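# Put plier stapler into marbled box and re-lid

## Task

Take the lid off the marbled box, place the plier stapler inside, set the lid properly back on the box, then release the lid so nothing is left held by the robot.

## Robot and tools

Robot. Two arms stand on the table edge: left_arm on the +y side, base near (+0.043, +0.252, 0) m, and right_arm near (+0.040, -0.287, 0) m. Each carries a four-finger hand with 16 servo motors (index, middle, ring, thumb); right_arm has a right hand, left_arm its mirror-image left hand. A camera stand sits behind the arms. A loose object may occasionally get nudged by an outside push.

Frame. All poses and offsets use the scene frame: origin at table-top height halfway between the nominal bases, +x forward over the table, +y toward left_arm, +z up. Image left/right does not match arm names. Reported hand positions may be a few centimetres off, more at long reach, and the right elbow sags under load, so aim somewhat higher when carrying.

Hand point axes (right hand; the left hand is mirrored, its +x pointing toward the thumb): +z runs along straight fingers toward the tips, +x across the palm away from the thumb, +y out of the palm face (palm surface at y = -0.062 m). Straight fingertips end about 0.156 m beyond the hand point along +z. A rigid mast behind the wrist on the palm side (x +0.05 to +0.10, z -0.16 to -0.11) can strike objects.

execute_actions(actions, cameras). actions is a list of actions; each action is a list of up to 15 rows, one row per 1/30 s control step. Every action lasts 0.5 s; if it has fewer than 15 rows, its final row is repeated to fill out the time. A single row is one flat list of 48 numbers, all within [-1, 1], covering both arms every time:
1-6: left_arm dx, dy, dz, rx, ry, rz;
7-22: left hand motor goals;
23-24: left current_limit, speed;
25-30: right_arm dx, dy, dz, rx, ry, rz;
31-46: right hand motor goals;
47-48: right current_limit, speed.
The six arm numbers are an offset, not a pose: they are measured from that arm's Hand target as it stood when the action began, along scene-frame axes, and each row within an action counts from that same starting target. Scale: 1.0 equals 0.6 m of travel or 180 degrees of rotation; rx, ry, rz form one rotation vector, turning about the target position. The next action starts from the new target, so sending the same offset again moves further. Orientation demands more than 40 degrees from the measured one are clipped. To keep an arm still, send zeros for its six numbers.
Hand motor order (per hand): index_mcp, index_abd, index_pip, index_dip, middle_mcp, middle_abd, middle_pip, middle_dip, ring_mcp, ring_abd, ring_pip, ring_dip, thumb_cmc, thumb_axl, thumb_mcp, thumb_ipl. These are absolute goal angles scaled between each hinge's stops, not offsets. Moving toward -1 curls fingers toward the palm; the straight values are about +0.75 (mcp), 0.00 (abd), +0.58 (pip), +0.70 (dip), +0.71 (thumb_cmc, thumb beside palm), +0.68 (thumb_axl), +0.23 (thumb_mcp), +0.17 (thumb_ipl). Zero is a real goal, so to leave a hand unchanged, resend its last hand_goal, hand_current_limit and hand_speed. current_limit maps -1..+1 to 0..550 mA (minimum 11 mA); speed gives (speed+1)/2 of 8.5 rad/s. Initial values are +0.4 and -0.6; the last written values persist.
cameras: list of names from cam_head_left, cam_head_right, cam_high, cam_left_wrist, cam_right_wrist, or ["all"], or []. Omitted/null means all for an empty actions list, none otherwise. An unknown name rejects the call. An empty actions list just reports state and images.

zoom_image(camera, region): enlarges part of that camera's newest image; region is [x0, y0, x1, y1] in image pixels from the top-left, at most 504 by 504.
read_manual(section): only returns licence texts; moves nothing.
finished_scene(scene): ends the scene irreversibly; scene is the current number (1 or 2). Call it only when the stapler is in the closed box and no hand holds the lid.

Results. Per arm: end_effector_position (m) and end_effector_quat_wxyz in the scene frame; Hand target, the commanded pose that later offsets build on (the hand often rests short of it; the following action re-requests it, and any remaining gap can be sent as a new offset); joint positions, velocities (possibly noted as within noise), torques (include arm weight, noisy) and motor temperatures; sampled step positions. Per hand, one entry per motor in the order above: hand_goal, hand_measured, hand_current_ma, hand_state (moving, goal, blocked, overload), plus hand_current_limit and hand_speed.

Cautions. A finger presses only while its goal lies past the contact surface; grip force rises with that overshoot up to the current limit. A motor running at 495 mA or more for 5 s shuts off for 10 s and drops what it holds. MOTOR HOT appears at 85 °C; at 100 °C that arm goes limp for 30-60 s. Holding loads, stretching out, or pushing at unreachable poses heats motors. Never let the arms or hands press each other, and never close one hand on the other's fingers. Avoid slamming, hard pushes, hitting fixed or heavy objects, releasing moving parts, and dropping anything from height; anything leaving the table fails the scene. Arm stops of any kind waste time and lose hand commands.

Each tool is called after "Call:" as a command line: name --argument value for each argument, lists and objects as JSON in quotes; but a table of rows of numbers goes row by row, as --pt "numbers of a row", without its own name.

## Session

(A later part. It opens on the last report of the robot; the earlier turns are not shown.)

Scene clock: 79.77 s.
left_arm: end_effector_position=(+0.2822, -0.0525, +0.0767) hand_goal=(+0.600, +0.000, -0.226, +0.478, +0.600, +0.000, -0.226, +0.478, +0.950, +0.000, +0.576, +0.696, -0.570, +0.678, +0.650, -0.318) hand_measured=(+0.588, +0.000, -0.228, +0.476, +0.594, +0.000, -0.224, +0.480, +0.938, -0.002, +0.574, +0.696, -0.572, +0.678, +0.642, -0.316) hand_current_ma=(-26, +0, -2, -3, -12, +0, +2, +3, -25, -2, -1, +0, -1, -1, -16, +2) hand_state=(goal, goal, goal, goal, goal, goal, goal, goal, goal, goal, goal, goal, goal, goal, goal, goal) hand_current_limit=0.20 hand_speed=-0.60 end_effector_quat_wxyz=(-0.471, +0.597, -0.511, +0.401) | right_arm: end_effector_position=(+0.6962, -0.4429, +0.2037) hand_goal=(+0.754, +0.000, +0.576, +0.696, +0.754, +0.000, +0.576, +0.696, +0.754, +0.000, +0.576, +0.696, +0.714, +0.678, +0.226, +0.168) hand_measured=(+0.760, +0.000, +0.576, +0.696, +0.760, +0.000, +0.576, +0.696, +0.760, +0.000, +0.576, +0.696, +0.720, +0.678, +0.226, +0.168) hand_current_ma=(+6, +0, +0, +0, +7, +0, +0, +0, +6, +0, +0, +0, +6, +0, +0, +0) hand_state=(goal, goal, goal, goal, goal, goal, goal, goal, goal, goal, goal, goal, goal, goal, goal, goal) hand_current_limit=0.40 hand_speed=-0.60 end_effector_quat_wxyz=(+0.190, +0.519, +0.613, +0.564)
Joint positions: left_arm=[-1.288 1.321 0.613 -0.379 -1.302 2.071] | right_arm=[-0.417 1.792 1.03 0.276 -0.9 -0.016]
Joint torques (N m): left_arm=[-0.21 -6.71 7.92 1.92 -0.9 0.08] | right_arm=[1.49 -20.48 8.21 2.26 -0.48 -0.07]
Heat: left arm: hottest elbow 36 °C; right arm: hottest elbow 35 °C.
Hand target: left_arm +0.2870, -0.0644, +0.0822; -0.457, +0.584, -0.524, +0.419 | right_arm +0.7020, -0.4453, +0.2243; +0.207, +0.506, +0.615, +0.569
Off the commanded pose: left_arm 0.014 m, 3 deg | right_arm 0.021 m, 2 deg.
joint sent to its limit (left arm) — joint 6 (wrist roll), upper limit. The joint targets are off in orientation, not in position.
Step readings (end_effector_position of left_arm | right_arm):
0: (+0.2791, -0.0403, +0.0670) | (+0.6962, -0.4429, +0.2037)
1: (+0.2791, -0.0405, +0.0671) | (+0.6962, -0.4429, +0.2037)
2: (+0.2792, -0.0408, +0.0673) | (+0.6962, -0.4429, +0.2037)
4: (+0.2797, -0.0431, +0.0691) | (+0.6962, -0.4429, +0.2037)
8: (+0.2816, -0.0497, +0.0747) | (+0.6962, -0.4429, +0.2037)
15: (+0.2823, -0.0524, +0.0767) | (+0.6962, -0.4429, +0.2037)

Call:
execute_actions --actions '[[[0.003,-0.008,-0.0137,-0.001,0.011,0,0.60,0,-0.226,0.478,0.60,0,-0.226,0.478,0.95,0,0.576,0.696,-0.571,0.678,0.65,-0.319,0.2,-0.6,0,0,0,0,0,0,0.754,0,0.576,0.696,0.754,0,0.576,0.696,0.754,0,0.576,0.696,0.714,0.678,0.226,0.168,0.4,-0.6]]]' --cameras '["cam_high","cam_left_wrist"]'

Call:
zoom_image --camera "cam_high" --region '[370, 100, 490, 190]'

Scene clock: 82.03 s.
left_arm: end_effector_position=(+0.2793, -0.0581, +0.0689) hand_goal=(+0.600, +0.000, -0.226, +0.478, +0.600, +0.000, -0.226, +0.478, +0.950, +0.000, +0.576, +0.696, -0.570, +0.678, +0.650, -0.318) hand_measured=(+0.588, -0.002, -0.228, +0.476, +0.594, +0.000, -0.224, +0.480, +0.938, -0.002, +0.574, +0.696, -0.572, +0.678, +0.642, -0.316) hand_current_ma=(-23, -2, -3, -3, -12, +0, +2, +3, -25, -2, -1, +0, -1, -1, -16, +2) hand_state=(goal, goal, goal, goal, goal, goal, goal, goal, goal, goal, goal, goal, goal, goal, goal, goal) hand_current_limit=0.20 hand_speed=-0.60 end_effector_quat_wxyz=(-0.460, +0.599, -0.524, +0.394) | right_arm: end_effector_position=(+0.6962, -0.4429, +0.2037) hand_goal=(+0.754, +0.000, +0.576, +0.696, +0.754, +0.000, +0.576, +0.696, +0.754, +0.000, +0.576, +0.696, +0.714, +0.678, +0.226, +0.168) hand_measured=(+0.760, +0.000, +0.576, +0.696, +0.760, +0.000, +0.576, +0.696, +0.760, +0.000, +0.576, +0.696, +0.720, +0.678, +0.226, +0.168) hand_current_ma=(+6, +0, +0, +0, +7, +0, +0, +0, +6, +0, +0, +0, +6, +0, +0, +0) hand_state=(goal, goal, goal, goal, goal, goal, goal, goal, goal, goal, goal, goal, goal, goal, goal, goal) hand_current_limit=0.40 hand_speed=-0.60 end_effector_quat_wxyz=(+0.190, +0.519, +0.613, +0.564)
Joint positions: left_arm=[-1.287 1.34 0.621 -0.379 -1.267 2.072] | right_arm=[-0.417 1.792 1.03 0.276 -0.9 -0.016]
Joint torques (N m): left_arm=[0.67 -6.65 7.99 2.21 -0.82 0.07] | right_arm=[1.44 -20.48 8.2 2.26 -0.48 -0.07]
Heat: left arm: hottest elbow 36 °C; right arm: hottest elbow 35 °C.
Hand target: left_arm +0.2888, -0.0693, +0.0741; -0.447, +0.592, -0.531, +0.410 | right_arm +0.7020, -0.4453, +0.2243; +0.207, +0.506, +0.615, +0.569
Off the commanded pose: left_arm 0.015 m, 3 deg | right_arm 0.021 m, 2 deg.
joint sent to its limit (left arm) — joint 6 (wrist roll), upper limit. The joint targets are off in orientation, not in position.
Step readings (end_effector_position of left_arm | right_arm):
0: (+0.2822, -0.0525, +0.0767) | (+0.6962, -0.4429, +0.2037)
1: (+0.2821, -0.0526, +0.0765) | (+0.6962, -0.4429, +0.2037)
2: (+0.2815, -0.0534, +0.0757) | (+0.6962, -0.4429, +0.2037)
4: (+0.2800, -0.0555, +0.0733) | (+0.6962, -0.4429, +0.2037)
8: (+0.2790, -0.0578, +0.0692) | (+0.6962, -0.4429, +0.2037)
15: (+0.2793, -0.0581, +0.0689) | (+0.6962, -0.4429, +0.2037)
camera_calibration:
cam_left_wrist: T_world_to_cam=[[0.0836751, 0.785563, 0.613098, -0.0484424], [-0.611791, -0.445154, 0.653873, 0.0318778], [0.786581, -0.429801, 0.443352, -0.157609], [0, 0, 0, 1]] pos_world=[0.147528, -0.0154952, 0.0787321]
Images, in order (width x height): cam_high 896x504, cam_left_wrist 672x504.

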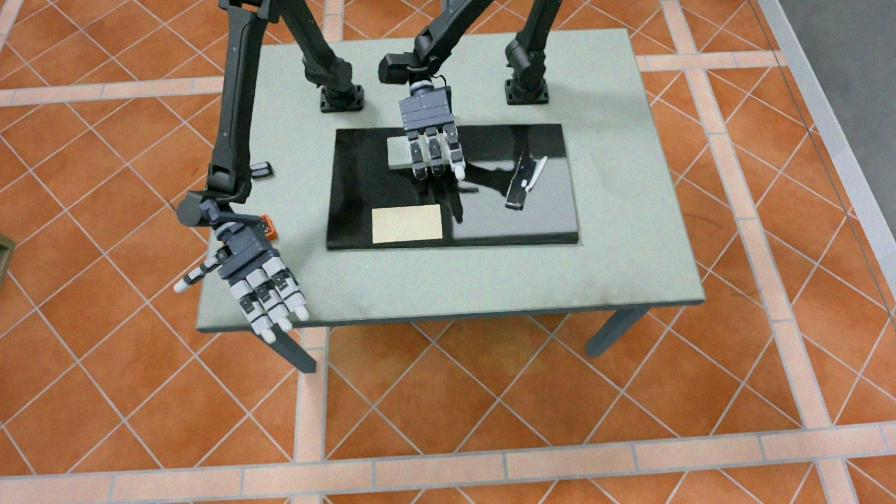

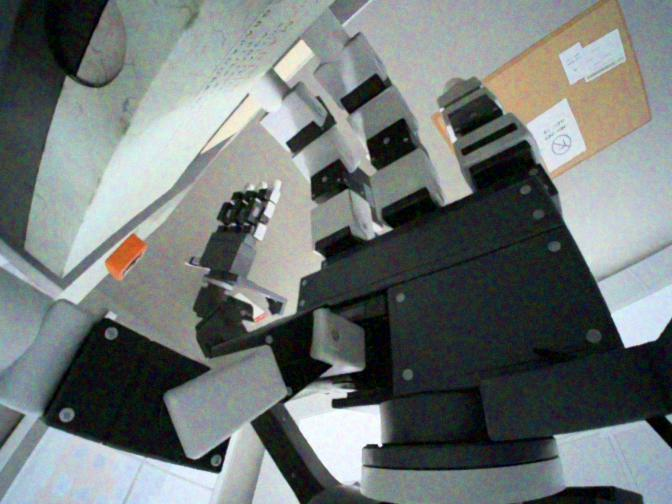

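Scaled by 4.200 from the camera's 896x504 image, which has a finer 1280x720 frame.

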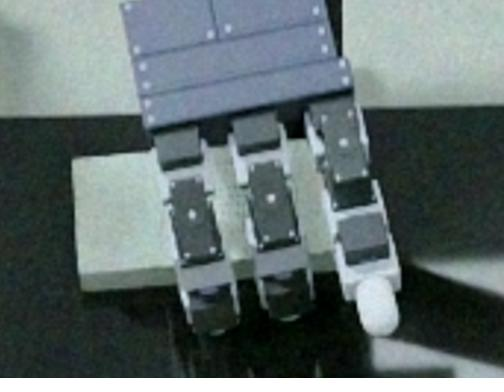

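Call:
execute_actions --actions '[[[0.004,-0.005,0.0155,0,0,0,0.60,0,-0.226,0.478,0.60,0,-0.226,0.478,0.95,0,0.576,0.696,-0.571,0.678,0.58,-0.03,0.2,-0.6,0,0,0,0,0,0,0.754,0,0.576,0.696,0.754,0,0.576,0.696,0.754,0,0.576,0.696,0.714,0.678,0.226,0.168,0.4,-0.6]]]'

Scene clock: 86.03 s.
left_arm: end_effector_position=(+0.2830, -0.0666, +0.0769) hand_goal=(+0.600, +0.000, -0.226, +0.478, +0.600, +0.000, -0.226, +0.478, +0.950, +0.000, +0.576, +0.696, -0.570, +0.678, +0.580, -0.030) hand_measured=(+0.588, -0.002, -0.228, +0.476, +0.594, +0.000, -0.224, +0.480, +0.938, -0.002, +0.574, +0.696, -0.572, +0.678, +0.580, -0.034) hand_current_ma=(-23, -2, -3, -3, -12, +0, +2, +3, -25, -2, -1, +0, -1, -1, -1, -6) hand_state=(goal, goal, goal, goal, goal, goal, goal, goal, goal, goal, goal, goal, goal, goal, goal, goal) hand_current_limit=0.20 hand_speed=-0.60 end_effector_quat_wxyz=(-0.455, +0.603, -0.519, +0.399) | right_arm: end_effector_position=(+0.6962, -0.4429, +0.2037) hand_goal=(+0.754, +0.000, +0.576, +0.696, +0.754, +0.000, +0.576, +0.696, +0.754, +0.000, +0.576, +0.696, +0.714, +0.678, +0.226, +0.168) hand_measured=(+0.760, +0.000, +0.576, +0.696, +0.760, +0.000, +0.576, +0.696, +0.760, +0.000, +0.576, +0.696, +0.720, +0.678, +0.226, +0.168) hand_current_ma=(+6, +0, +0, +0, +7, +0, +0, +0, +6, +0, +0, +0, +6, +0, +0, +0) hand_state=(goal, goal, goal, goal, goal, goal, goal, goal, goal, goal, goal, goal, goal, goal, goal, goal) hand_current_limit=0.40 hand_speed=-0.60 end_effector_quat_wxyz=(+0.190, +0.519, +0.613, +0.564)
Joint positions: left_arm=[-1.283 1.34 0.645 -0.385 -1.264 2.072] | right_arm=[-0.417 1.792 1.03 0.276 -0.9 -0.016]
Joint torques (N m): left_arm=[0.79 -7.71 8.06 1.11 -0.88 0.07] | right_arm=[1.49 -20.48 8.2 2.26 -0.48 -0.07]
Heat: left arm: hottest elbow 36 °C; right arm: hottest elbow 35 °C.
Hand target: left_arm +0.2912, -0.0723, +0.0834; -0.447, +0.592, -0.531, +0.410 | right_arm +0.7020, -0.4453, +0.2243; +0.207, +0.506, +0.615, +0.569
Off the commanded pose: left_arm 0.012 m, 2 deg | right_arm 0.021 m, 2 deg.
joint sent to its limit (left arm) — joint 6 (wrist roll), upper limit. The joint targets are off in orientation, not in position.
Step readings (end_effector_position of left_arm | right_arm):
0: (+0.2793, -0.0581, +0.0689) | (+0.6962, -0.4429, +0.2037)
1: (+0.2794, -0.0583, +0.0690) | (+0.6962, -0.4429, +0.2037)
2: (+0.2796, -0.0586, +0.0692) | (+0.6962, -0.4429, +0.2037)
4: (+0.2803, -0.0604, +0.0707) | (+0.6962, -0.4429, +0.2037)
8: (+0.2825, -0.0653, +0.0755) | (+0.6962, -0.4429, +0.2037)
15: (+0.2829, -0.0668, +0.0770) | (+0.6962, -0.4429, +0.2037)

Call:
execute_actions --actions '[[[-0.002,0.008,-0.015,0,0,0,0.45,0,-0.226,0.478,0.45,0,-0.226,0.478,0.95,0,0.576,0.696,-0.571,0.678,0.45,-0.03,0.2,-0.8,0,0,0,0,0,0,0.754,0,0.576,0.696,0.754,0,0.576,0.696,0.754,0,0.576,0.696,0.714,0.678,0.226,0.168,0.4,-0.6]],[[0,0,0,0,0,0,0.34,0,-0.226,0.478,0.34,0,-0.226,0.478,0.95,0,0.576,0.696,-0.571,0.678,0.30,-0.03,0.2,-0.85,0,0,0,0,0,0,0.754,0,0.576,0.696,0.754,0,0.576,0.696,0.754,0,0.576,0.696,0.714,0.678,0.226,0.168,0.4,-0.6]]]' --cameras '["cam_high","cam_left_wrist"]'

Call:
zoom_image --camera "cam_left_wrist" --region '[0, 0, 400, 360]'

Call:
zoom_image --camera "cam_high" --region '[370, 100, 490, 190]'

Scene clock: 88.83 s.
left_arm: end_effector_position=(+0.2846, -0.0660, +0.0770) hand_goal=(+0.340, +0.000, -0.226, +0.478, +0.340, +0.000, -0.226, +0.478, +0.950, +0.000, +0.576, +0.696, -0.570, +0.678, +0.300, -0.030) hand_measured=(+0.368, +0.000, -0.222, +0.478, +0.338, +0.000, -0.224, +0.480, +0.938, -0.002, +0.574, +0.696, -0.572, +0.678, +0.300, -0.032) hand_current_ma=(+75, -1, +6, +1, -2, +0, +2, +3, -25, -2, -1, +0, -1, -1, +1, -4) hand_state=(blocked, goal, goal, goal, goal, goal, goal, goal, goal, goal, goal, goal, goal, goal, goal, goal) hand_current_limit=0.20 hand_speed=-0.85 end_effector_quat_wxyz=(-0.455, +0.605, -0.517, +0.399) | right_arm: end_effector_position=(+0.6962, -0.4429, +0.2037) hand_goal=(+0.754, +0.000, +0.576, +0.696, +0.754, +0.000, +0.576, +0.696, +0.754, +0.000, +0.576, +0.696, +0.714, +0.678, +0.226, +0.168) hand_measured=(+0.760, +0.000, +0.576, +0.696, +0.760, +0.000, +0.576, +0.696, +0.760, +0.000, +0.576, +0.696, +0.720, +0.678, +0.226, +0.168) hand_current_ma=(+6, +0, +0, +0, +7, +0, +0, +0, +6, +0, +0, +0, +6, +0, +0, +0) hand_state=(goal, goal, goal, goal, goal, goal, goal, goal, goal, goal, goal, goal, goal, goal, goal, goal) hand_current_limit=0.40 hand_speed=-0.60 end_effector_quat_wxyz=(+0.190, +0.519, +0.613, +0.564)
Joint positions: left_arm=[-1.278 1.34 0.645 -0.382 -1.263 2.072] | right_arm=[-0.417 1.792 1.03 0.276 -0.9 -0.016]
Joint torques (N m): left_arm=[0.44 -7 6.34 2.3 -0.88 0.08] | right_arm=[1.49 -20.48 8.21 2.26 -0.48 -0.07]
Heat: left arm: hottest elbow 36 °C; right arm: hottest elbow 36 °C.
Hand target: left_arm +0.2901, -0.0674, +0.0744; -0.447, +0.592, -0.531, +0.410 | right_arm +0.7020, -0.4453, +0.2243; +0.207, +0.506, +0.615, +0.569
Off the commanded pose: left_arm 0.006 m, 3 deg | right_arm 0.021 m, 2 deg.
joint sent to its limit (left arm) — joint 6 (wrist roll), upper limit. The joint targets are off in orientation, not in position.
Step readings (end_effector_position of left_arm | right_arm):
0: (+0.2830, -0.0666, +0.0769) | (+0.6962, -0.4429, +0.2037)
1: (+0.2830, -0.0666, +0.0769) | (+0.6962, -0.4429, +0.2037)
2: (+0.2831, -0.0665, +0.0769) | (+0.6962, -0.4429, +0.2037)
4: (+0.2831, -0.0665, +0.0769) | (+0.6962, -0.4429, +0.2037)
8: (+0.2831, -0.0665, +0.0768) | (+0.6962, -0.4429, +0.2037)
15: (+0.2831, -0.0665, +0.0768) | (+0.6962, -0.4429, +0.2037)
16: (+0.2831, -0.0665, +0.0768) | (+0.6962, -0.4429, +0.2037)
17: (+0.2831, -0.0665, +0.0768) | (+0.6962, -0.4429, +0.2037)
19: (+0.2833, -0.0664, +0.0768) | (+0.6962, -0.4429, +0.2037)
23: (+0.2842, -0.0662, +0.0769) | (+0.6962, -0.4429, +0.2037)
30: (+0.2846, -0.0660, +0.0770) | (+0.6962, -0.4429, +0.2037)
camera_calibration:
cam_left_wrist: T_world_to_cam=[[0.0764268, 0.799162, 0.596238, -0.0433746], [-0.610302, -0.435385, 0.661794, 0.0258782], [0.788473, -0.414464, 0.454455, -0.169216], [0, 0, 0, 1]] pos_world=[0.152531, -0.0242036, 0.0856365]
Images, in order (width x height): cam_high 896x504, cam_left_wrist 672x504.

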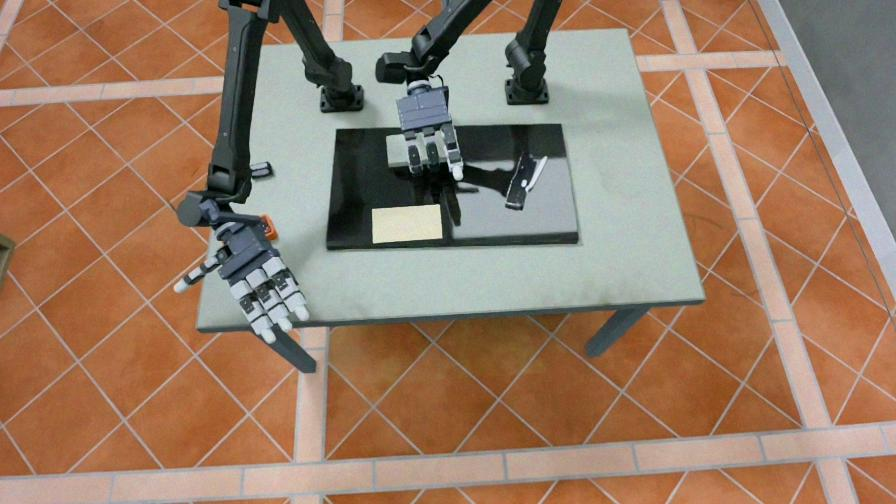

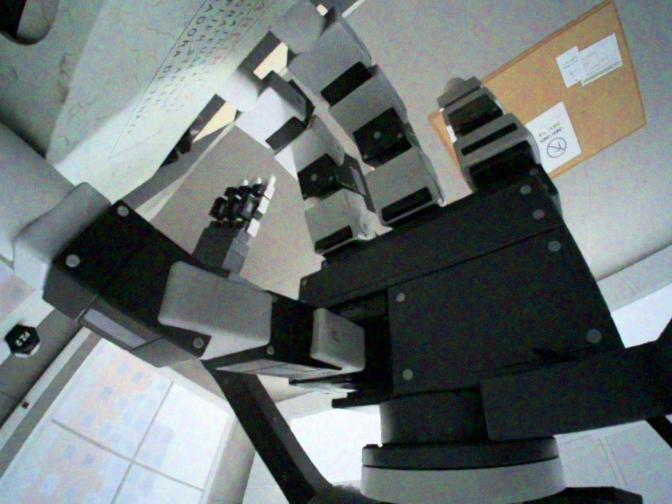

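Scaled by 1.260 from the camera's 672x504 image, which has a finer 960x720 frame.

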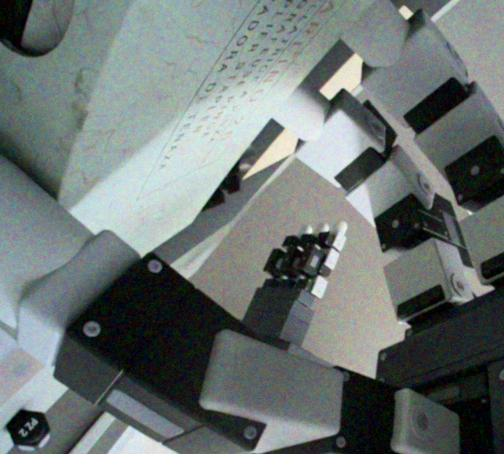

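Scaled by 4.200 from the camera's 896x504 image, which has a finer 1280x720 frame.

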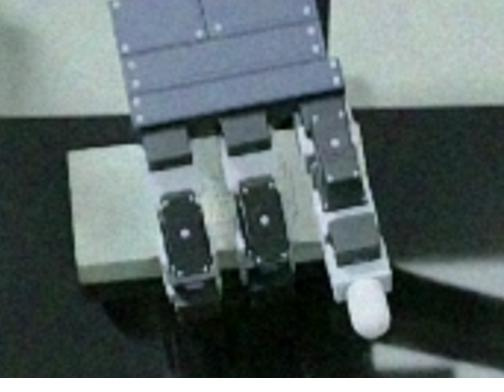

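Call:
execute_actions --actions '[[[0,0,0,0,0,0,0.754,0,0.576,0.696,0.754,0,0.576,0.696,0.754,0,0.576,0.696,0.714,0.678,0.226,0.168,0.4,-0.6,0,0,0,0,0,0,0.754,0,0.576,0.696,0.754,0,0.576,0.696,0.754,0,0.576,0.696,0.714,0.678,0.226,0.168,0.4,-0.6]]]'

Scene clock: 90.73 s.
left_arm: end_effector_position=(+0.2847, -0.0661, +0.0772) hand_goal=(+0.754, +0.000, +0.576, +0.696, +0.754, +0.000, +0.576, +0.696, +0.754, +0.000, +0.576, +0.696, +0.714, +0.678, +0.226, +0.168) hand_measured=(+0.370, -0.012, -0.208, +0.540, +0.734, +0.000, +0.568, +0.694, +0.746, -0.002, +0.574, +0.696, +0.694, +0.678, +0.228, +0.166) hand_current_ma=(-385, -19, -385, -385, -49, +0, -15, -3, -15, -2, -1, +0, -43, -1, +1, -5) hand_state=(blocked, goal, blocked, blocked, blocked, goal, goal, goal, goal, goal, goal, goal, goal, goal, goal, goal) hand_current_limit=0.40 hand_speed=-0.60 end_effector_quat_wxyz=(-0.455, +0.605, -0.517, +0.399) | right_arm: end_effector_position=(+0.6962, -0.4429, +0.2037) hand_goal=(+0.754, +0.000, +0.576, +0.696, +0.754, +0.000, +0.576, +0.696, +0.754, +0.000, +0.576, +0.696, +0.714, +0.678, +0.226, +0.168) hand_measured=(+0.760, +0.000, +0.576, +0.696, +0.760, +0.000, +0.576, +0.696, +0.760, +0.000, +0.576, +0.696, +0.720, +0.678, +0.226, +0.168) hand_current_ma=(+6, +0, +0, +0, +7, +0, +0, +0, +6, +0, +0, +0, +6, +0, +0, +0) hand_state=(goal, goal, goal, goal, goal, goal, goal, goal, goal, goal, goal, goal, goal, goal, goal, goal) hand_current_limit=0.40 hand_speed=-0.60 end_effector_quat_wxyz=(+0.190, +0.519, +0.613, +0.564)
Joint positions: left_arm=[-1.278 1.339 0.645 -0.382 -1.263 2.073] | right_arm=[-0.417 1.792 1.03 0.276 -0.9 -0.016]
Joint torques (N m): left_arm=[0.38 -7 6.43 2.35 -0.89 0.01] | right_arm=[1.44 -20.48 8.2 2.28 -0.48 -0.07]
Heat: left arm: hottest elbow 36 °C; right arm: hottest elbow 36 °C.
Hand target: left_arm +0.2900, -0.0674, +0.0743; -0.447, +0.592, -0.531, +0.410 | right_arm +0.7020, -0.4453, +0.2243; +0.207, +0.506, +0.615, +0.569
Off the commanded pose: left_arm 0.006 m, 3 deg | right_arm 0.021 m, 2 deg.
joint sent to its limit (left arm) — joint 6 (wrist roll), upper limit. The joint targets are off in orientation, not in position.
Step readings (end_effector_position of left_arm | right_arm):
0: (+0.2846, -0.0660, +0.0770) | (+0.6962, -0.4429, +0.2037)
1: (+0.2846, -0.0660, +0.0770) | (+0.6962, -0.4429, +0.2037)
2: (+0.2846, -0.0660, +0.0770) | (+0.6962, -0.4429, +0.2037)
4: (+0.2847, -0.0659, +0.0770) | (+0.6962, -0.4429, +0.2037)
8: (+0.2847, -0.0661, +0.0772) | (+0.6962, -0.4429, +0.2037)
15: (+0.2847, -0.0661, +0.0772) | (+0.6962, -0.4429, +0.2037)

Call:
execute_actions --actions '[]'

Call:
zoom_image --camera "cam_left_wrist" --region '[0, 0, 450, 360]'

Call:
zoom_image --camera "cam_high" --region '[380, 100, 480, 190]'

Scene clock: 92.23 s.
left_arm: end_effector_position=(+0.2847, -0.0661, +0.0772) hand_goal=(+0.754, +0.000, +0.576, +0.696, +0.754, +0.000, +0.576, +0.696, +0.754, +0.000, +0.576, +0.696, +0.714, +0.678, +0.226, +0.168) hand_measured=(+0.370, -0.012, -0.208, +0.540, +0.734, +0.000, +0.568, +0.694, +0.746, -0.002, +0.574, +0.696, +0.694, +0.678, +0.228, +0.166) hand_current_ma=(-385, -19, -385, -385, -49, +0, -15, -3, -15, -2, -1, +0, -43, -1, +1, -5) hand_state=(blocked, goal, blocked, blocked, blocked, goal, goal, goal, goal, goal, goal, goal, goal, goal, goal, goal) hand_current_limit=0.40 hand_speed=-0.60 end_effector_quat_wxyz=(-0.455, +0.605, -0.517, +0.399) | right_arm: end_effector_position=(+0.6962, -0.4429, +0.2037) hand_goal=(+0.754, +0.000, +0.576, +0.696, +0.754, +0.000, +0.576, +0.696, +0.754, +0.000, +0.576, +0.696, +0.714, +0.678, +0.226, +0.168) hand_measured=(+0.760, +0.000, +0.576, +0.696, +0.760, +0.000, +0.576, +0.696, +0.760, +0.000, +0.576, +0.696, +0.720, +0.678, +0.226, +0.168) hand_current_ma=(+6, +0, +0, +0, +7, +0, +0, +0, +6, +0, +0, +0, +6, +0, +0, +0) hand_state=(goal, goal, goal, goal, goal, goal, goal, goal, goal, goal, goal, goal, goal, goal, goal, goal) hand_current_limit=0.40 hand_speed=-0.60 end_effector_quat_wxyz=(+0.190, +0.519, +0.613, +0.564)
Joint positions: left_arm=[-1.278 1.339 0.645 -0.382 -1.263 2.073] | right_arm=[-0.417 1.792 1.03 0.276 -0.9 -0.016]
Joint velocities: within noise
Joint torques (N m): left_arm=[0.44 -7 6.43 2.36 -0.89 0.01] | right_arm=[1.49 -20.42 8.18 2.26 -0.49 -0.07]
Motor temperatures (°C): left_arm=[25 33 36 27 27 24] | right_arm=[26 32 36 28 26 24]
Heat: left arm: hottest elbow 36 °C; right arm: hottest elbow 36 °C.
Hand target: left_arm +0.2900, -0.0674, +0.0743; -0.447, +0.592, -0.531, +0.410 | right_arm +0.7020, -0.4453, +0.2243; +0.207, +0.506, +0.615, +0.569
Off the commanded pose: left_arm 0.006 m, 3 deg | right_arm 0.021 m, 2 deg.
camera_calibration:
cam_left_wrist: T_world_to_cam=[[0.076037, 0.799315, 0.596082, -0.0433658], [-0.610596, -0.435288, 0.661587, 0.0259376], [0.788284, -0.41427, 0.45496, -0.169351], [0, 0, 0, 1]] pos_world=[0.152631, -0.0242036, 0.0857374]
cam_right_wrist: T_world_to_cam=[[0.61064, -0.720166, 0.329364, -0.777212], [-0.621498, -0.693575, -0.36427, 0.148708], [0.490773, 0.0177387, -0.871107, -0.0345719], [0, 0, 0, 1]] pos_world=[0.583985, -0.455968, 0.280039]

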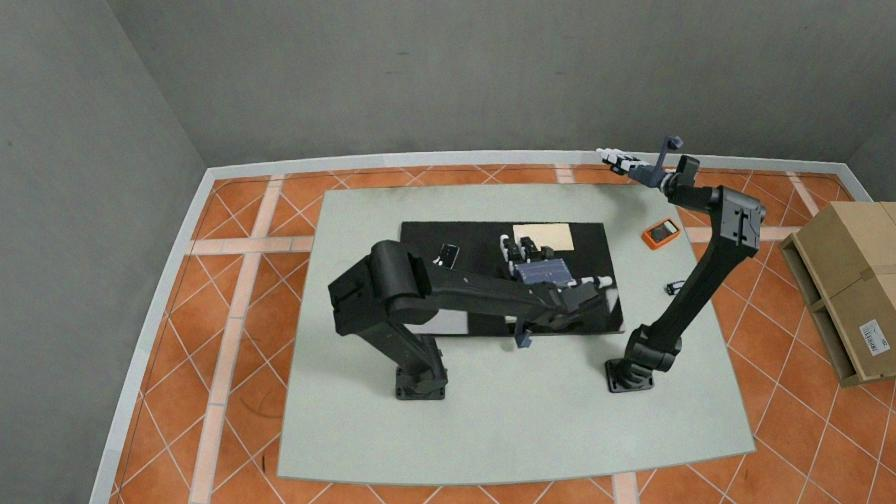

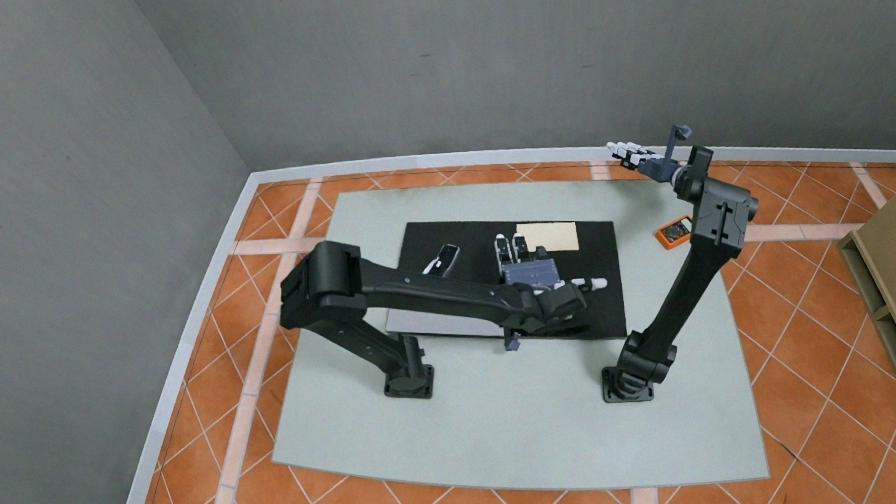

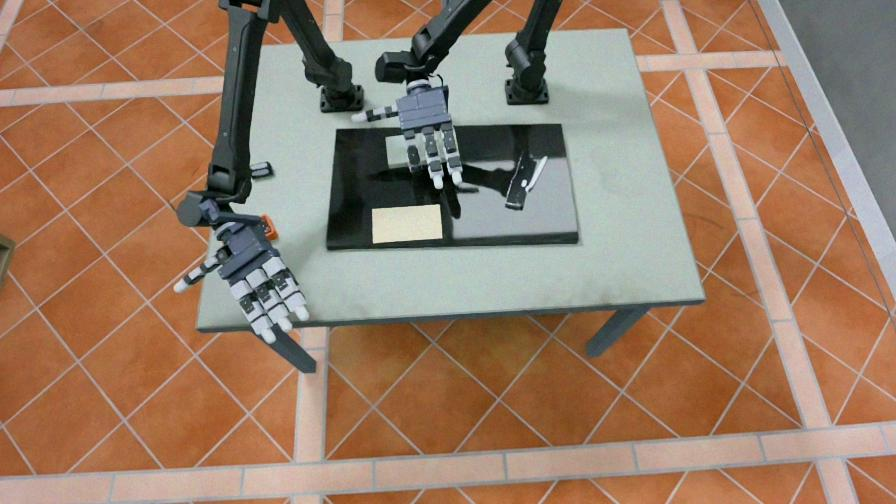

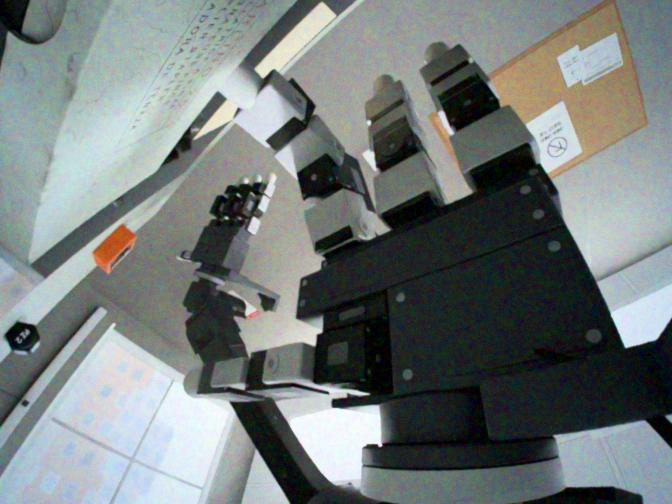

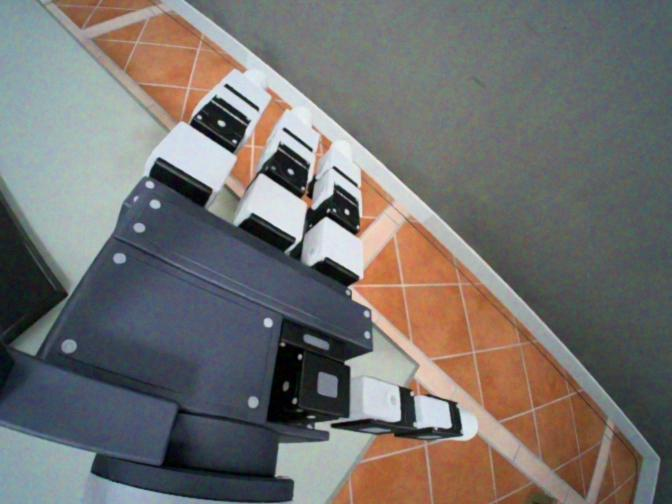

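Scaled by 1.120 from the camera's 672x504 image, which has a finer 960x720 frame.

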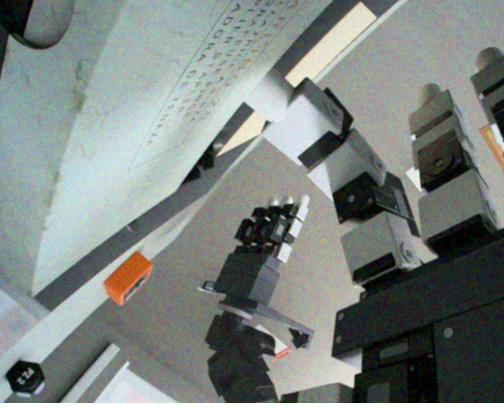

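Scaled by 5.040 from the camera's 896x504 image, which has a finer 1280x720 frame.

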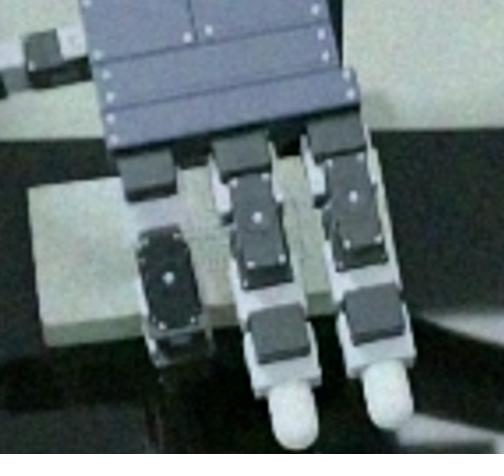

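Call:
zoom_image --camera "cam_left_wrist" --region '[140, 0, 320, 150]'

Call:
zoom_image --camera "cam_high" --region '[395, 150, 435, 190]'

Call:
zoom_image --camera "cam_head_right" --region '[480, 220, 600, 310]'

Scaled by 2.800 from the camera's 672x504 image, which has a finer 960x720 frame.

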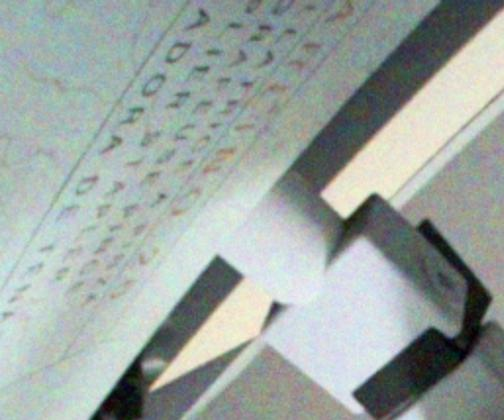

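Scaled by 12.600 from the camera's 896x504 image, which has a finer 1280x720 frame.

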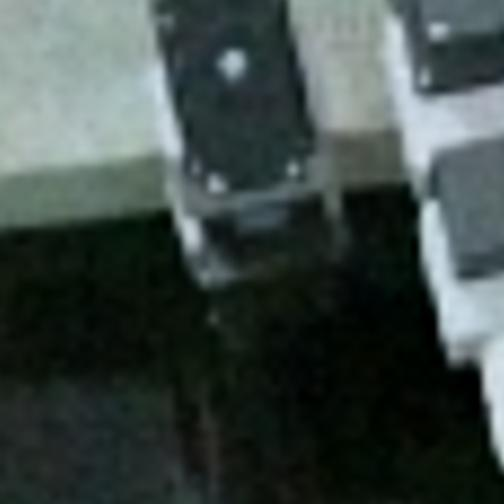

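Scaled by 4.200 from the camera's 896x504 image, which has a finer 1280x720 frame.

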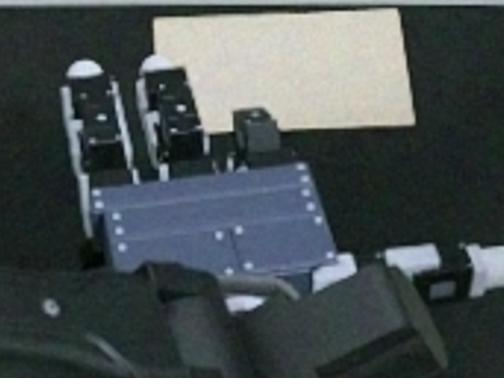

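Call:
execute_actions --actions '[[[0,0,0.02,0,0,0,0.55,0,-0.226,0.478,0.60,0,-0.226,0.478,0.95,0,0.576,0.696,-0.571,0.678,0.5,-0.03,0.0,-0.6,0,0,0,0,0,0,0.754,0,0.576,0.696,0.754,0,0.576,0.696,0.754,0,0.576,0.696,0.714,0.678,0.226,0.168,0.4,-0.6]]]' --cameras '["cam_high","cam_left_wrist"]'

Call:
zoom_image --camera "cam_high" --region '[370, 100, 490, 190]'

Scene clock: 97.43 s.
left_arm: end_effector_position=(+0.2838, -0.0635, +0.0769) hand_goal=(+0.550, +0.000, -0.226, +0.478, +0.600, +0.000, -0.226, +0.478, +0.950, +0.000, +0.576, +0.696, -0.570, +0.678, +0.500, -0.030) hand_measured=(+0.530, -0.002, -0.228, +0.480, +0.594, +0.000, -0.224, +0.480, +0.926, -0.002, +0.574, +0.696, -0.568, +0.678, +0.494, -0.028) hand_current_ma=(-45, -3, -4, +3, -11, +0, +3, +3, -60, -2, -1, +0, +3, -1, -14, +3) hand_state=(goal, goal, goal, goal, goal, goal, goal, goal, blocked, goal, goal, goal, goal, goal, goal, goal) hand_current_limit=0.00 hand_speed=-0.60 end_effector_quat_wxyz=(-0.458, +0.603, -0.520, +0.395) | right_arm: end_effector_position=(+0.6962, -0.4429, +0.2037) hand_goal=(+0.754, +0.000, +0.576, +0.696, +0.754, +0.000, +0.576, +0.696, +0.754, +0.000, +0.576, +0.696, +0.714, +0.678, +0.226, +0.168) hand_measured=(+0.760, +0.000, +0.576, +0.696, +0.760, +0.000, +0.576, +0.696, +0.760, +0.000, +0.576, +0.696, +0.720, +0.678, +0.226, +0.168) hand_current_ma=(+6, +0, +0, +0, +7, +0, +0, +0, +6, +0, +0, +0, +6, +0, +0, +0) hand_state=(goal, goal, goal, goal, goal, goal, goal, goal, goal, goal, goal, goal, goal, goal, goal, goal) hand_current_limit=0.40 hand_speed=-0.60 end_effector_quat_wxyz=(+0.190, +0.519, +0.613, +0.564)
Joint positions: left_arm=[-1.278 1.337 0.645 -0.397 -1.262 2.073] | right_arm=[-0.417 1.792 1.03 0.276 -0.9 -0.016]
Joint torques (N m): left_arm=[0.44 -9.17 7.46 1.09 -0.96 0.07] | right_arm=[1.44 -20.48 8.18 2.25 -0.48 -0.07]
Heat: left arm: hottest elbow 36 °C; right arm: hottest elbow 36 °C.
Hand target: left_arm +0.2901, -0.0675, +0.0864; -0.447, +0.592, -0.531, +0.410 | right_arm +0.7020, -0.4453, +0.2243; +0.207, +0.506, +0.615, +0.569
Off the commanded pose: left_arm 0.012 m, 3 deg | right_arm 0.021 m, 2 deg.
joint sent to its limit (left arm) — joint 6 (wrist roll), upper limit. The joint targets are off in orientation, not in position.
Step readings (end_effector_position of left_arm | right_arm):
0: (+0.2847, -0.0661, +0.0772) | (+0.6962, -0.4429, +0.2037)
1: (+0.2847, -0.0661, +0.0773) | (+0.6962, -0.4429, +0.2037)
2: (+0.2847, -0.0661, +0.0776) | (+0.6962, -0.4429, +0.2037)
4: (+0.2846, -0.0660, +0.0774) | (+0.6962, -0.4429, +0.2037)
8: (+0.2841, -0.0646, +0.0771) | (+0.6962, -0.4429, +0.2037)
15: (+0.2839, -0.0636, +0.0768) | (+0.6962, -0.4429, +0.2037)
camera_calibration:
cam_left_wrist: T_world_to_cam=[[0.0790227, 0.792193, 0.605133, -0.0471064], [-0.607952, -0.442781, 0.659045, 0.0256762], [0.790032, -0.419971, 0.446626, -0.167581], [0, 0, 0, 1]] pos_world=[0.151727, -0.0216931, 0.0864299]
Images, in order (width x height): cam_high 896x504, cam_left_wrist 672x504.

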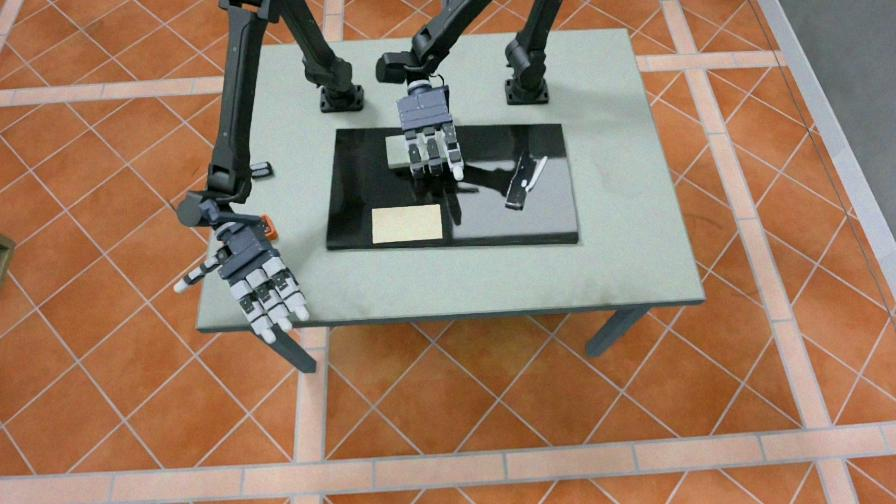

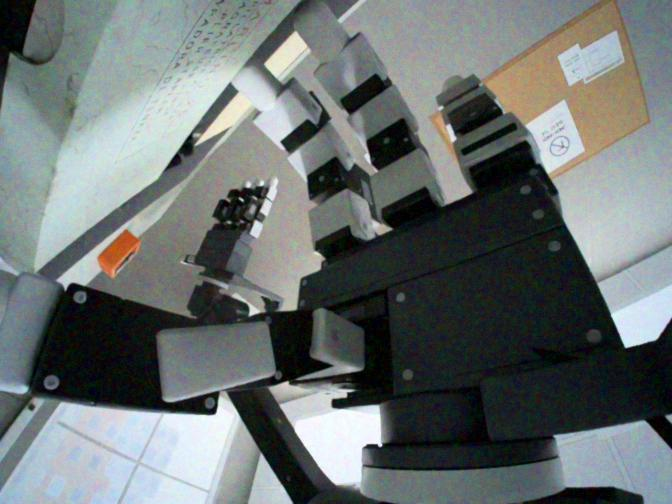

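Scaled by 4.200 from the camera's 896x504 image, which has a finer 1280x720 frame.

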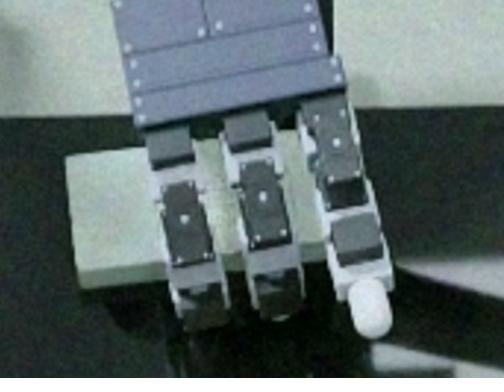

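Call:
execute_actions --actions '[[[0,0,0.01,0,0,0,0.50,0,-0.226,0.478,0.50,0,-0.226,0.478,0.95,0,0.576,0.696,-0.571,0.678,0.5,-0.03,0.1,-0.6,0,0,0,0,0,0,0.754,0,0.576,0.696,0.754,0,0.576,0.696,0.754,0,0.576,0.696,0.714,0.678,0.226,0.168,0.4,-0.6]]]'

Scene clock: 105.53 s.
left_arm: end_effector_position=(+0.2829, -0.0604, +0.0803) hand_goal=(+0.500, +0.000, -0.226, +0.478, +0.500, +0.000, -0.226, +0.478, +0.950, +0.000, +0.576, +0.696, -0.570, +0.678, +0.500, -0.030) hand_measured=(+0.494, -0.002, -0.228, +0.480, +0.496, +0.000, -0.224, +0.480, +0.926, -0.002, +0.574, +0.696, -0.568, +0.678, +0.494, -0.028) hand_current_ma=(-9, -3, -3, +3, -7, +0, +3, +3, -60, -2, -1, +0, +3, -1, -14, +3) hand_state=(goal, goal, goal, goal, goal, goal, goal, goal, blocked, goal, goal, goal, goal, goal, goal, goal) hand_current_limit=0.10 hand_speed=-0.60 end_effector_quat_wxyz=(-0.459, +0.602, -0.522, +0.393) | right_arm: end_effector_position=(+0.6962, -0.4429, +0.2037) hand_goal=(+0.754, +0.000, +0.576, +0.696, +0.754, +0.000, +0.576, +0.696, +0.754, +0.000, +0.576, +0.696, +0.714, +0.678, +0.226, +0.168) hand_measured=(+0.760, +0.000, +0.576, +0.696, +0.760, +0.000, +0.576, +0.696, +0.760, +0.000, +0.576, +0.696, +0.720, +0.678, +0.226, +0.168) hand_current_ma=(+6, +0, +0, +0, +7, +0, +0, +0, +6, +0, +0, +0, +6, +0, +0, +0) hand_state=(goal, goal, goal, goal, goal, goal, goal, goal, goal, goal, goal, goal, goal, goal, goal, goal) hand_current_limit=0.40 hand_speed=-0.60 end_effector_quat_wxyz=(+0.190, +0.519, +0.613, +0.564)
Joint positions: left_arm=[-1.278 1.322 0.645 -0.417 -1.262 2.073] | right_arm=[-0.417 1.792 1.03 0.276 -0.9 -0.016]
Joint torques (N m): left_arm=[0.38 -8.88 8.12 1.07 -0.98 0.07] | right_arm=[1.44 -20.54 8.18 2.26 -0.48 -0.07]
Heat: left arm: hottest elbow 36 °C; right arm: hottest elbow 36 °C.
Hand target: left_arm +0.2901, -0.0674, +0.0924; -0.447, +0.592, -0.531, +0.410 | right_arm +0.7020, -0.4453, +0.2243; +0.207, +0.506, +0.615, +0.569
Off the commanded pose: left_arm 0.016 m, 3 deg | right_arm 0.021 m, 2 deg.
joint sent to its limit (left arm) — joint 6 (wrist roll), upper limit. The joint targets are off in orientation, not in position.
Step readings (end_effector_position of left_arm | right_arm):
0: (+0.2838, -0.0635, +0.0769) | (+0.6962, -0.4429, +0.2037)
1: (+0.2838, -0.0634, +0.0770) | (+0.6962, -0.4429, +0.2037)
2: (+0.2837, -0.0631, +0.0770) | (+0.6962, -0.4429, +0.2037)
4: (+0.2834, -0.0621, +0.0777) | (+0.6962, -0.4429, +0.2037)
8: (+0.2831, -0.0610, +0.0797) | (+0.6962, -0.4429, +0.2037)
15: (+0.2829, -0.0604, +0.0804) | (+0.6962, -0.4429, +0.2037)

Call:
execute_actions --actions '[[[0,0,0,0,0,0,0.38,0,-0.226,0.478,0.36,0,-0.226,0.478,0.95,0,0.576,0.696,-0.571,0.678,0.30,-0.03,0.2,-0.8,0,0,0,0,0,0,0.754,0,0.576,0.696,0.754,0,0.576,0.696,0.754,0,0.576,0.696,0.714,0.678,0.226,0.168,0.4,-0.6]],[[0,0,0,0,0,0,0.32,0,-0.226,0.478,0.30,0,-0.226,0.478,0.95,0,0.576,0.696,-0.571,0.678,0.18,-0.03,0.2,-0.85,0,0,0,0,0,0,0.754,0,0.576,0.696,0.754,0,0.576,0.696,0.754,0,0.576,0.696,0.714,0.678,0.226,0.168,0.4,-0.6]]]' --cameras '["cam_high","cam_left_wrist"]'

Call:
zoom_image --camera "cam_high" --region '[370, 100, 490, 190]'

Scene clock: 108.17 s.
left_arm: end_effector_position=(+0.2829, -0.0604, +0.0809) hand_goal=(+0.320, +0.000, -0.226, +0.478, +0.300, +0.000, -0.226, +0.478, +0.950, +0.000, +0.576, +0.696, -0.570, +0.678, +0.180, -0.030) hand_measured=(+0.326, -0.002, -0.220, +0.480, +0.330, -0.002, -0.210, +0.482, +0.926, -0.002, +0.574, +0.696, -0.560, +0.678, +0.258, -0.014) hand_current_ma=(+10, -3, +11, +3, +78, -2, +31, +5, -60, -2, -1, +0, +18, +0, +330, +48) hand_state=(goal, goal, goal, goal, blocked, goal, goal, goal, blocked, goal, goal, goal, goal, goal, blocked, goal) hand_current_limit=0.20 hand_speed=-0.85 end_effector_quat_wxyz=(-0.459, +0.602, -0.522, +0.393) | right_arm: end_effector_position=(+0.6962, -0.4429, +0.2037) hand_goal=(+0.754, +0.000, +0.576, +0.696, +0.754, +0.000, +0.576, +0.696, +0.754, +0.000, +0.576, +0.696, +0.714, +0.678, +0.226, +0.168) hand_measured=(+0.760, +0.000, +0.576, +0.696, +0.760, +0.000, +0.576, +0.696, +0.760, +0.000, +0.576, +0.696, +0.720, +0.678, +0.226, +0.168) hand_current_ma=(+6, +0, +0, +0, +7, +0, +0, +0, +6, +0, +0, +0, +6, +0, +0, +0) hand_state=(goal, goal, goal, goal, goal, goal, goal, goal, goal, goal, goal, goal, goal, goal, goal, goal) hand_current_limit=0.40 hand_speed=-0.60 end_effector_quat_wxyz=(+0.190, +0.519, +0.613, +0.564)
Joint positions: left_arm=[-1.278 1.321 0.645 -0.417 -1.262 2.073] | right_arm=[-0.417 1.792 1.03 0.276 -0.9 -0.016]
Joint torques (N m): left_arm=[0.44 -8.64 8.14 1.06 -0.97 0.06] | right_arm=[1.44 -20.42 8.18 2.25 -0.48 -0.07]
Heat: left arm: hottest elbow 36 °C; right arm: hottest elbow 36 °C.
Hand target: left_arm +0.2901, -0.0674, +0.0924; -0.448, +0.592, -0.531, +0.410 | right_arm +0.7020, -0.4453, +0.2243; +0.207, +0.506, +0.615, +0.569
Off the commanded pose: left_arm 0.015 m, 3 deg | right_arm 0.021 m, 2 deg.
joint sent to its limit (left arm) — joint 6 (wrist roll), upper limit. The joint targets are off in orientation, not in position.
Step readings (end_effector_position of left_arm | right_arm):
0: (+0.2829, -0.0604, +0.0803) | (+0.6962, -0.4429, +0.2037)
1: (+0.2829, -0.0604, +0.0803) | (+0.6962, -0.4429, +0.2037)
2: (+0.2829, -0.0604, +0.0803) | (+0.6962, -0.4429, +0.2037)
4: (+0.2829, -0.0604, +0.0803) | (+0.6962, -0.4429, +0.2037)
8: (+0.2829, -0.0604, +0.0803) | (+0.6962, -0.4429, +0.2037)
15: (+0.2829, -0.0604, +0.0803) | (+0.6962, -0.4429, +0.2037)
16: (+0.2829, -0.0604, +0.0803) | (+0.6962, -0.4429, +0.2037)
17: (+0.2829, -0.0604, +0.0803) | (+0.6962, -0.4429, +0.2037)
19: (+0.2829, -0.0604, +0.0803) | (+0.6962, -0.4429, +0.2037)
23: (+0.2829, -0.0604, +0.0807) | (+0.6962, -0.4429, +0.2037)
30: (+0.2829, -0.0604, +0.0809) | (+0.6962, -0.4429, +0.2037)
camera_calibration:
cam_left_wrist: T_world_to_cam=[[0.0798941, 0.78927, 0.608827, -0.052677], [-0.607175, -0.445861, 0.657682, 0.0235539], [0.790541, -0.42221, 0.443604, -0.167374], [0, 0, 0, 1]] pos_world=[0.150826, -0.0185886, 0.0908278]
Images, in order (width x height): cam_high 896x504, cam_left_wrist 672x504.

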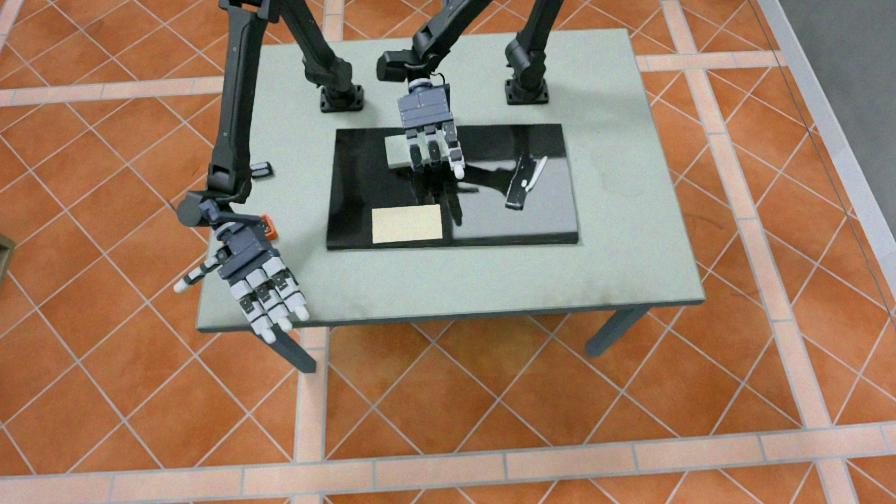

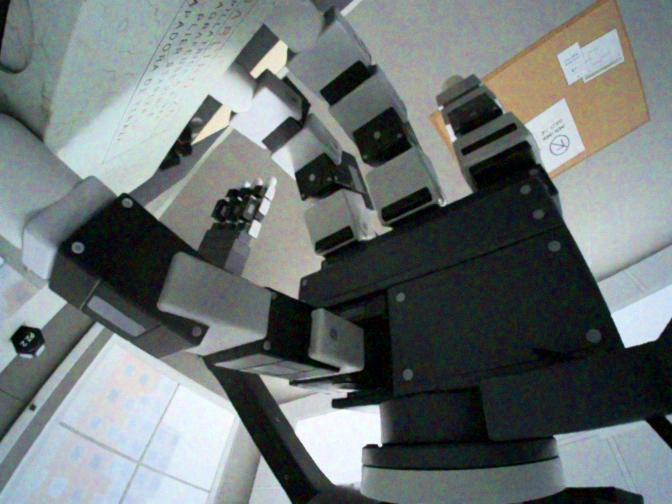

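Scaled by 4.200 from the camera's 896x504 image, which has a finer 1280x720 frame.

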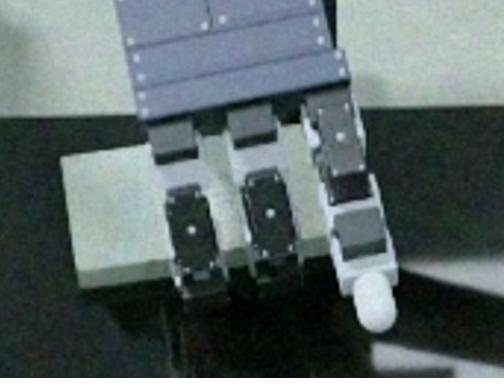

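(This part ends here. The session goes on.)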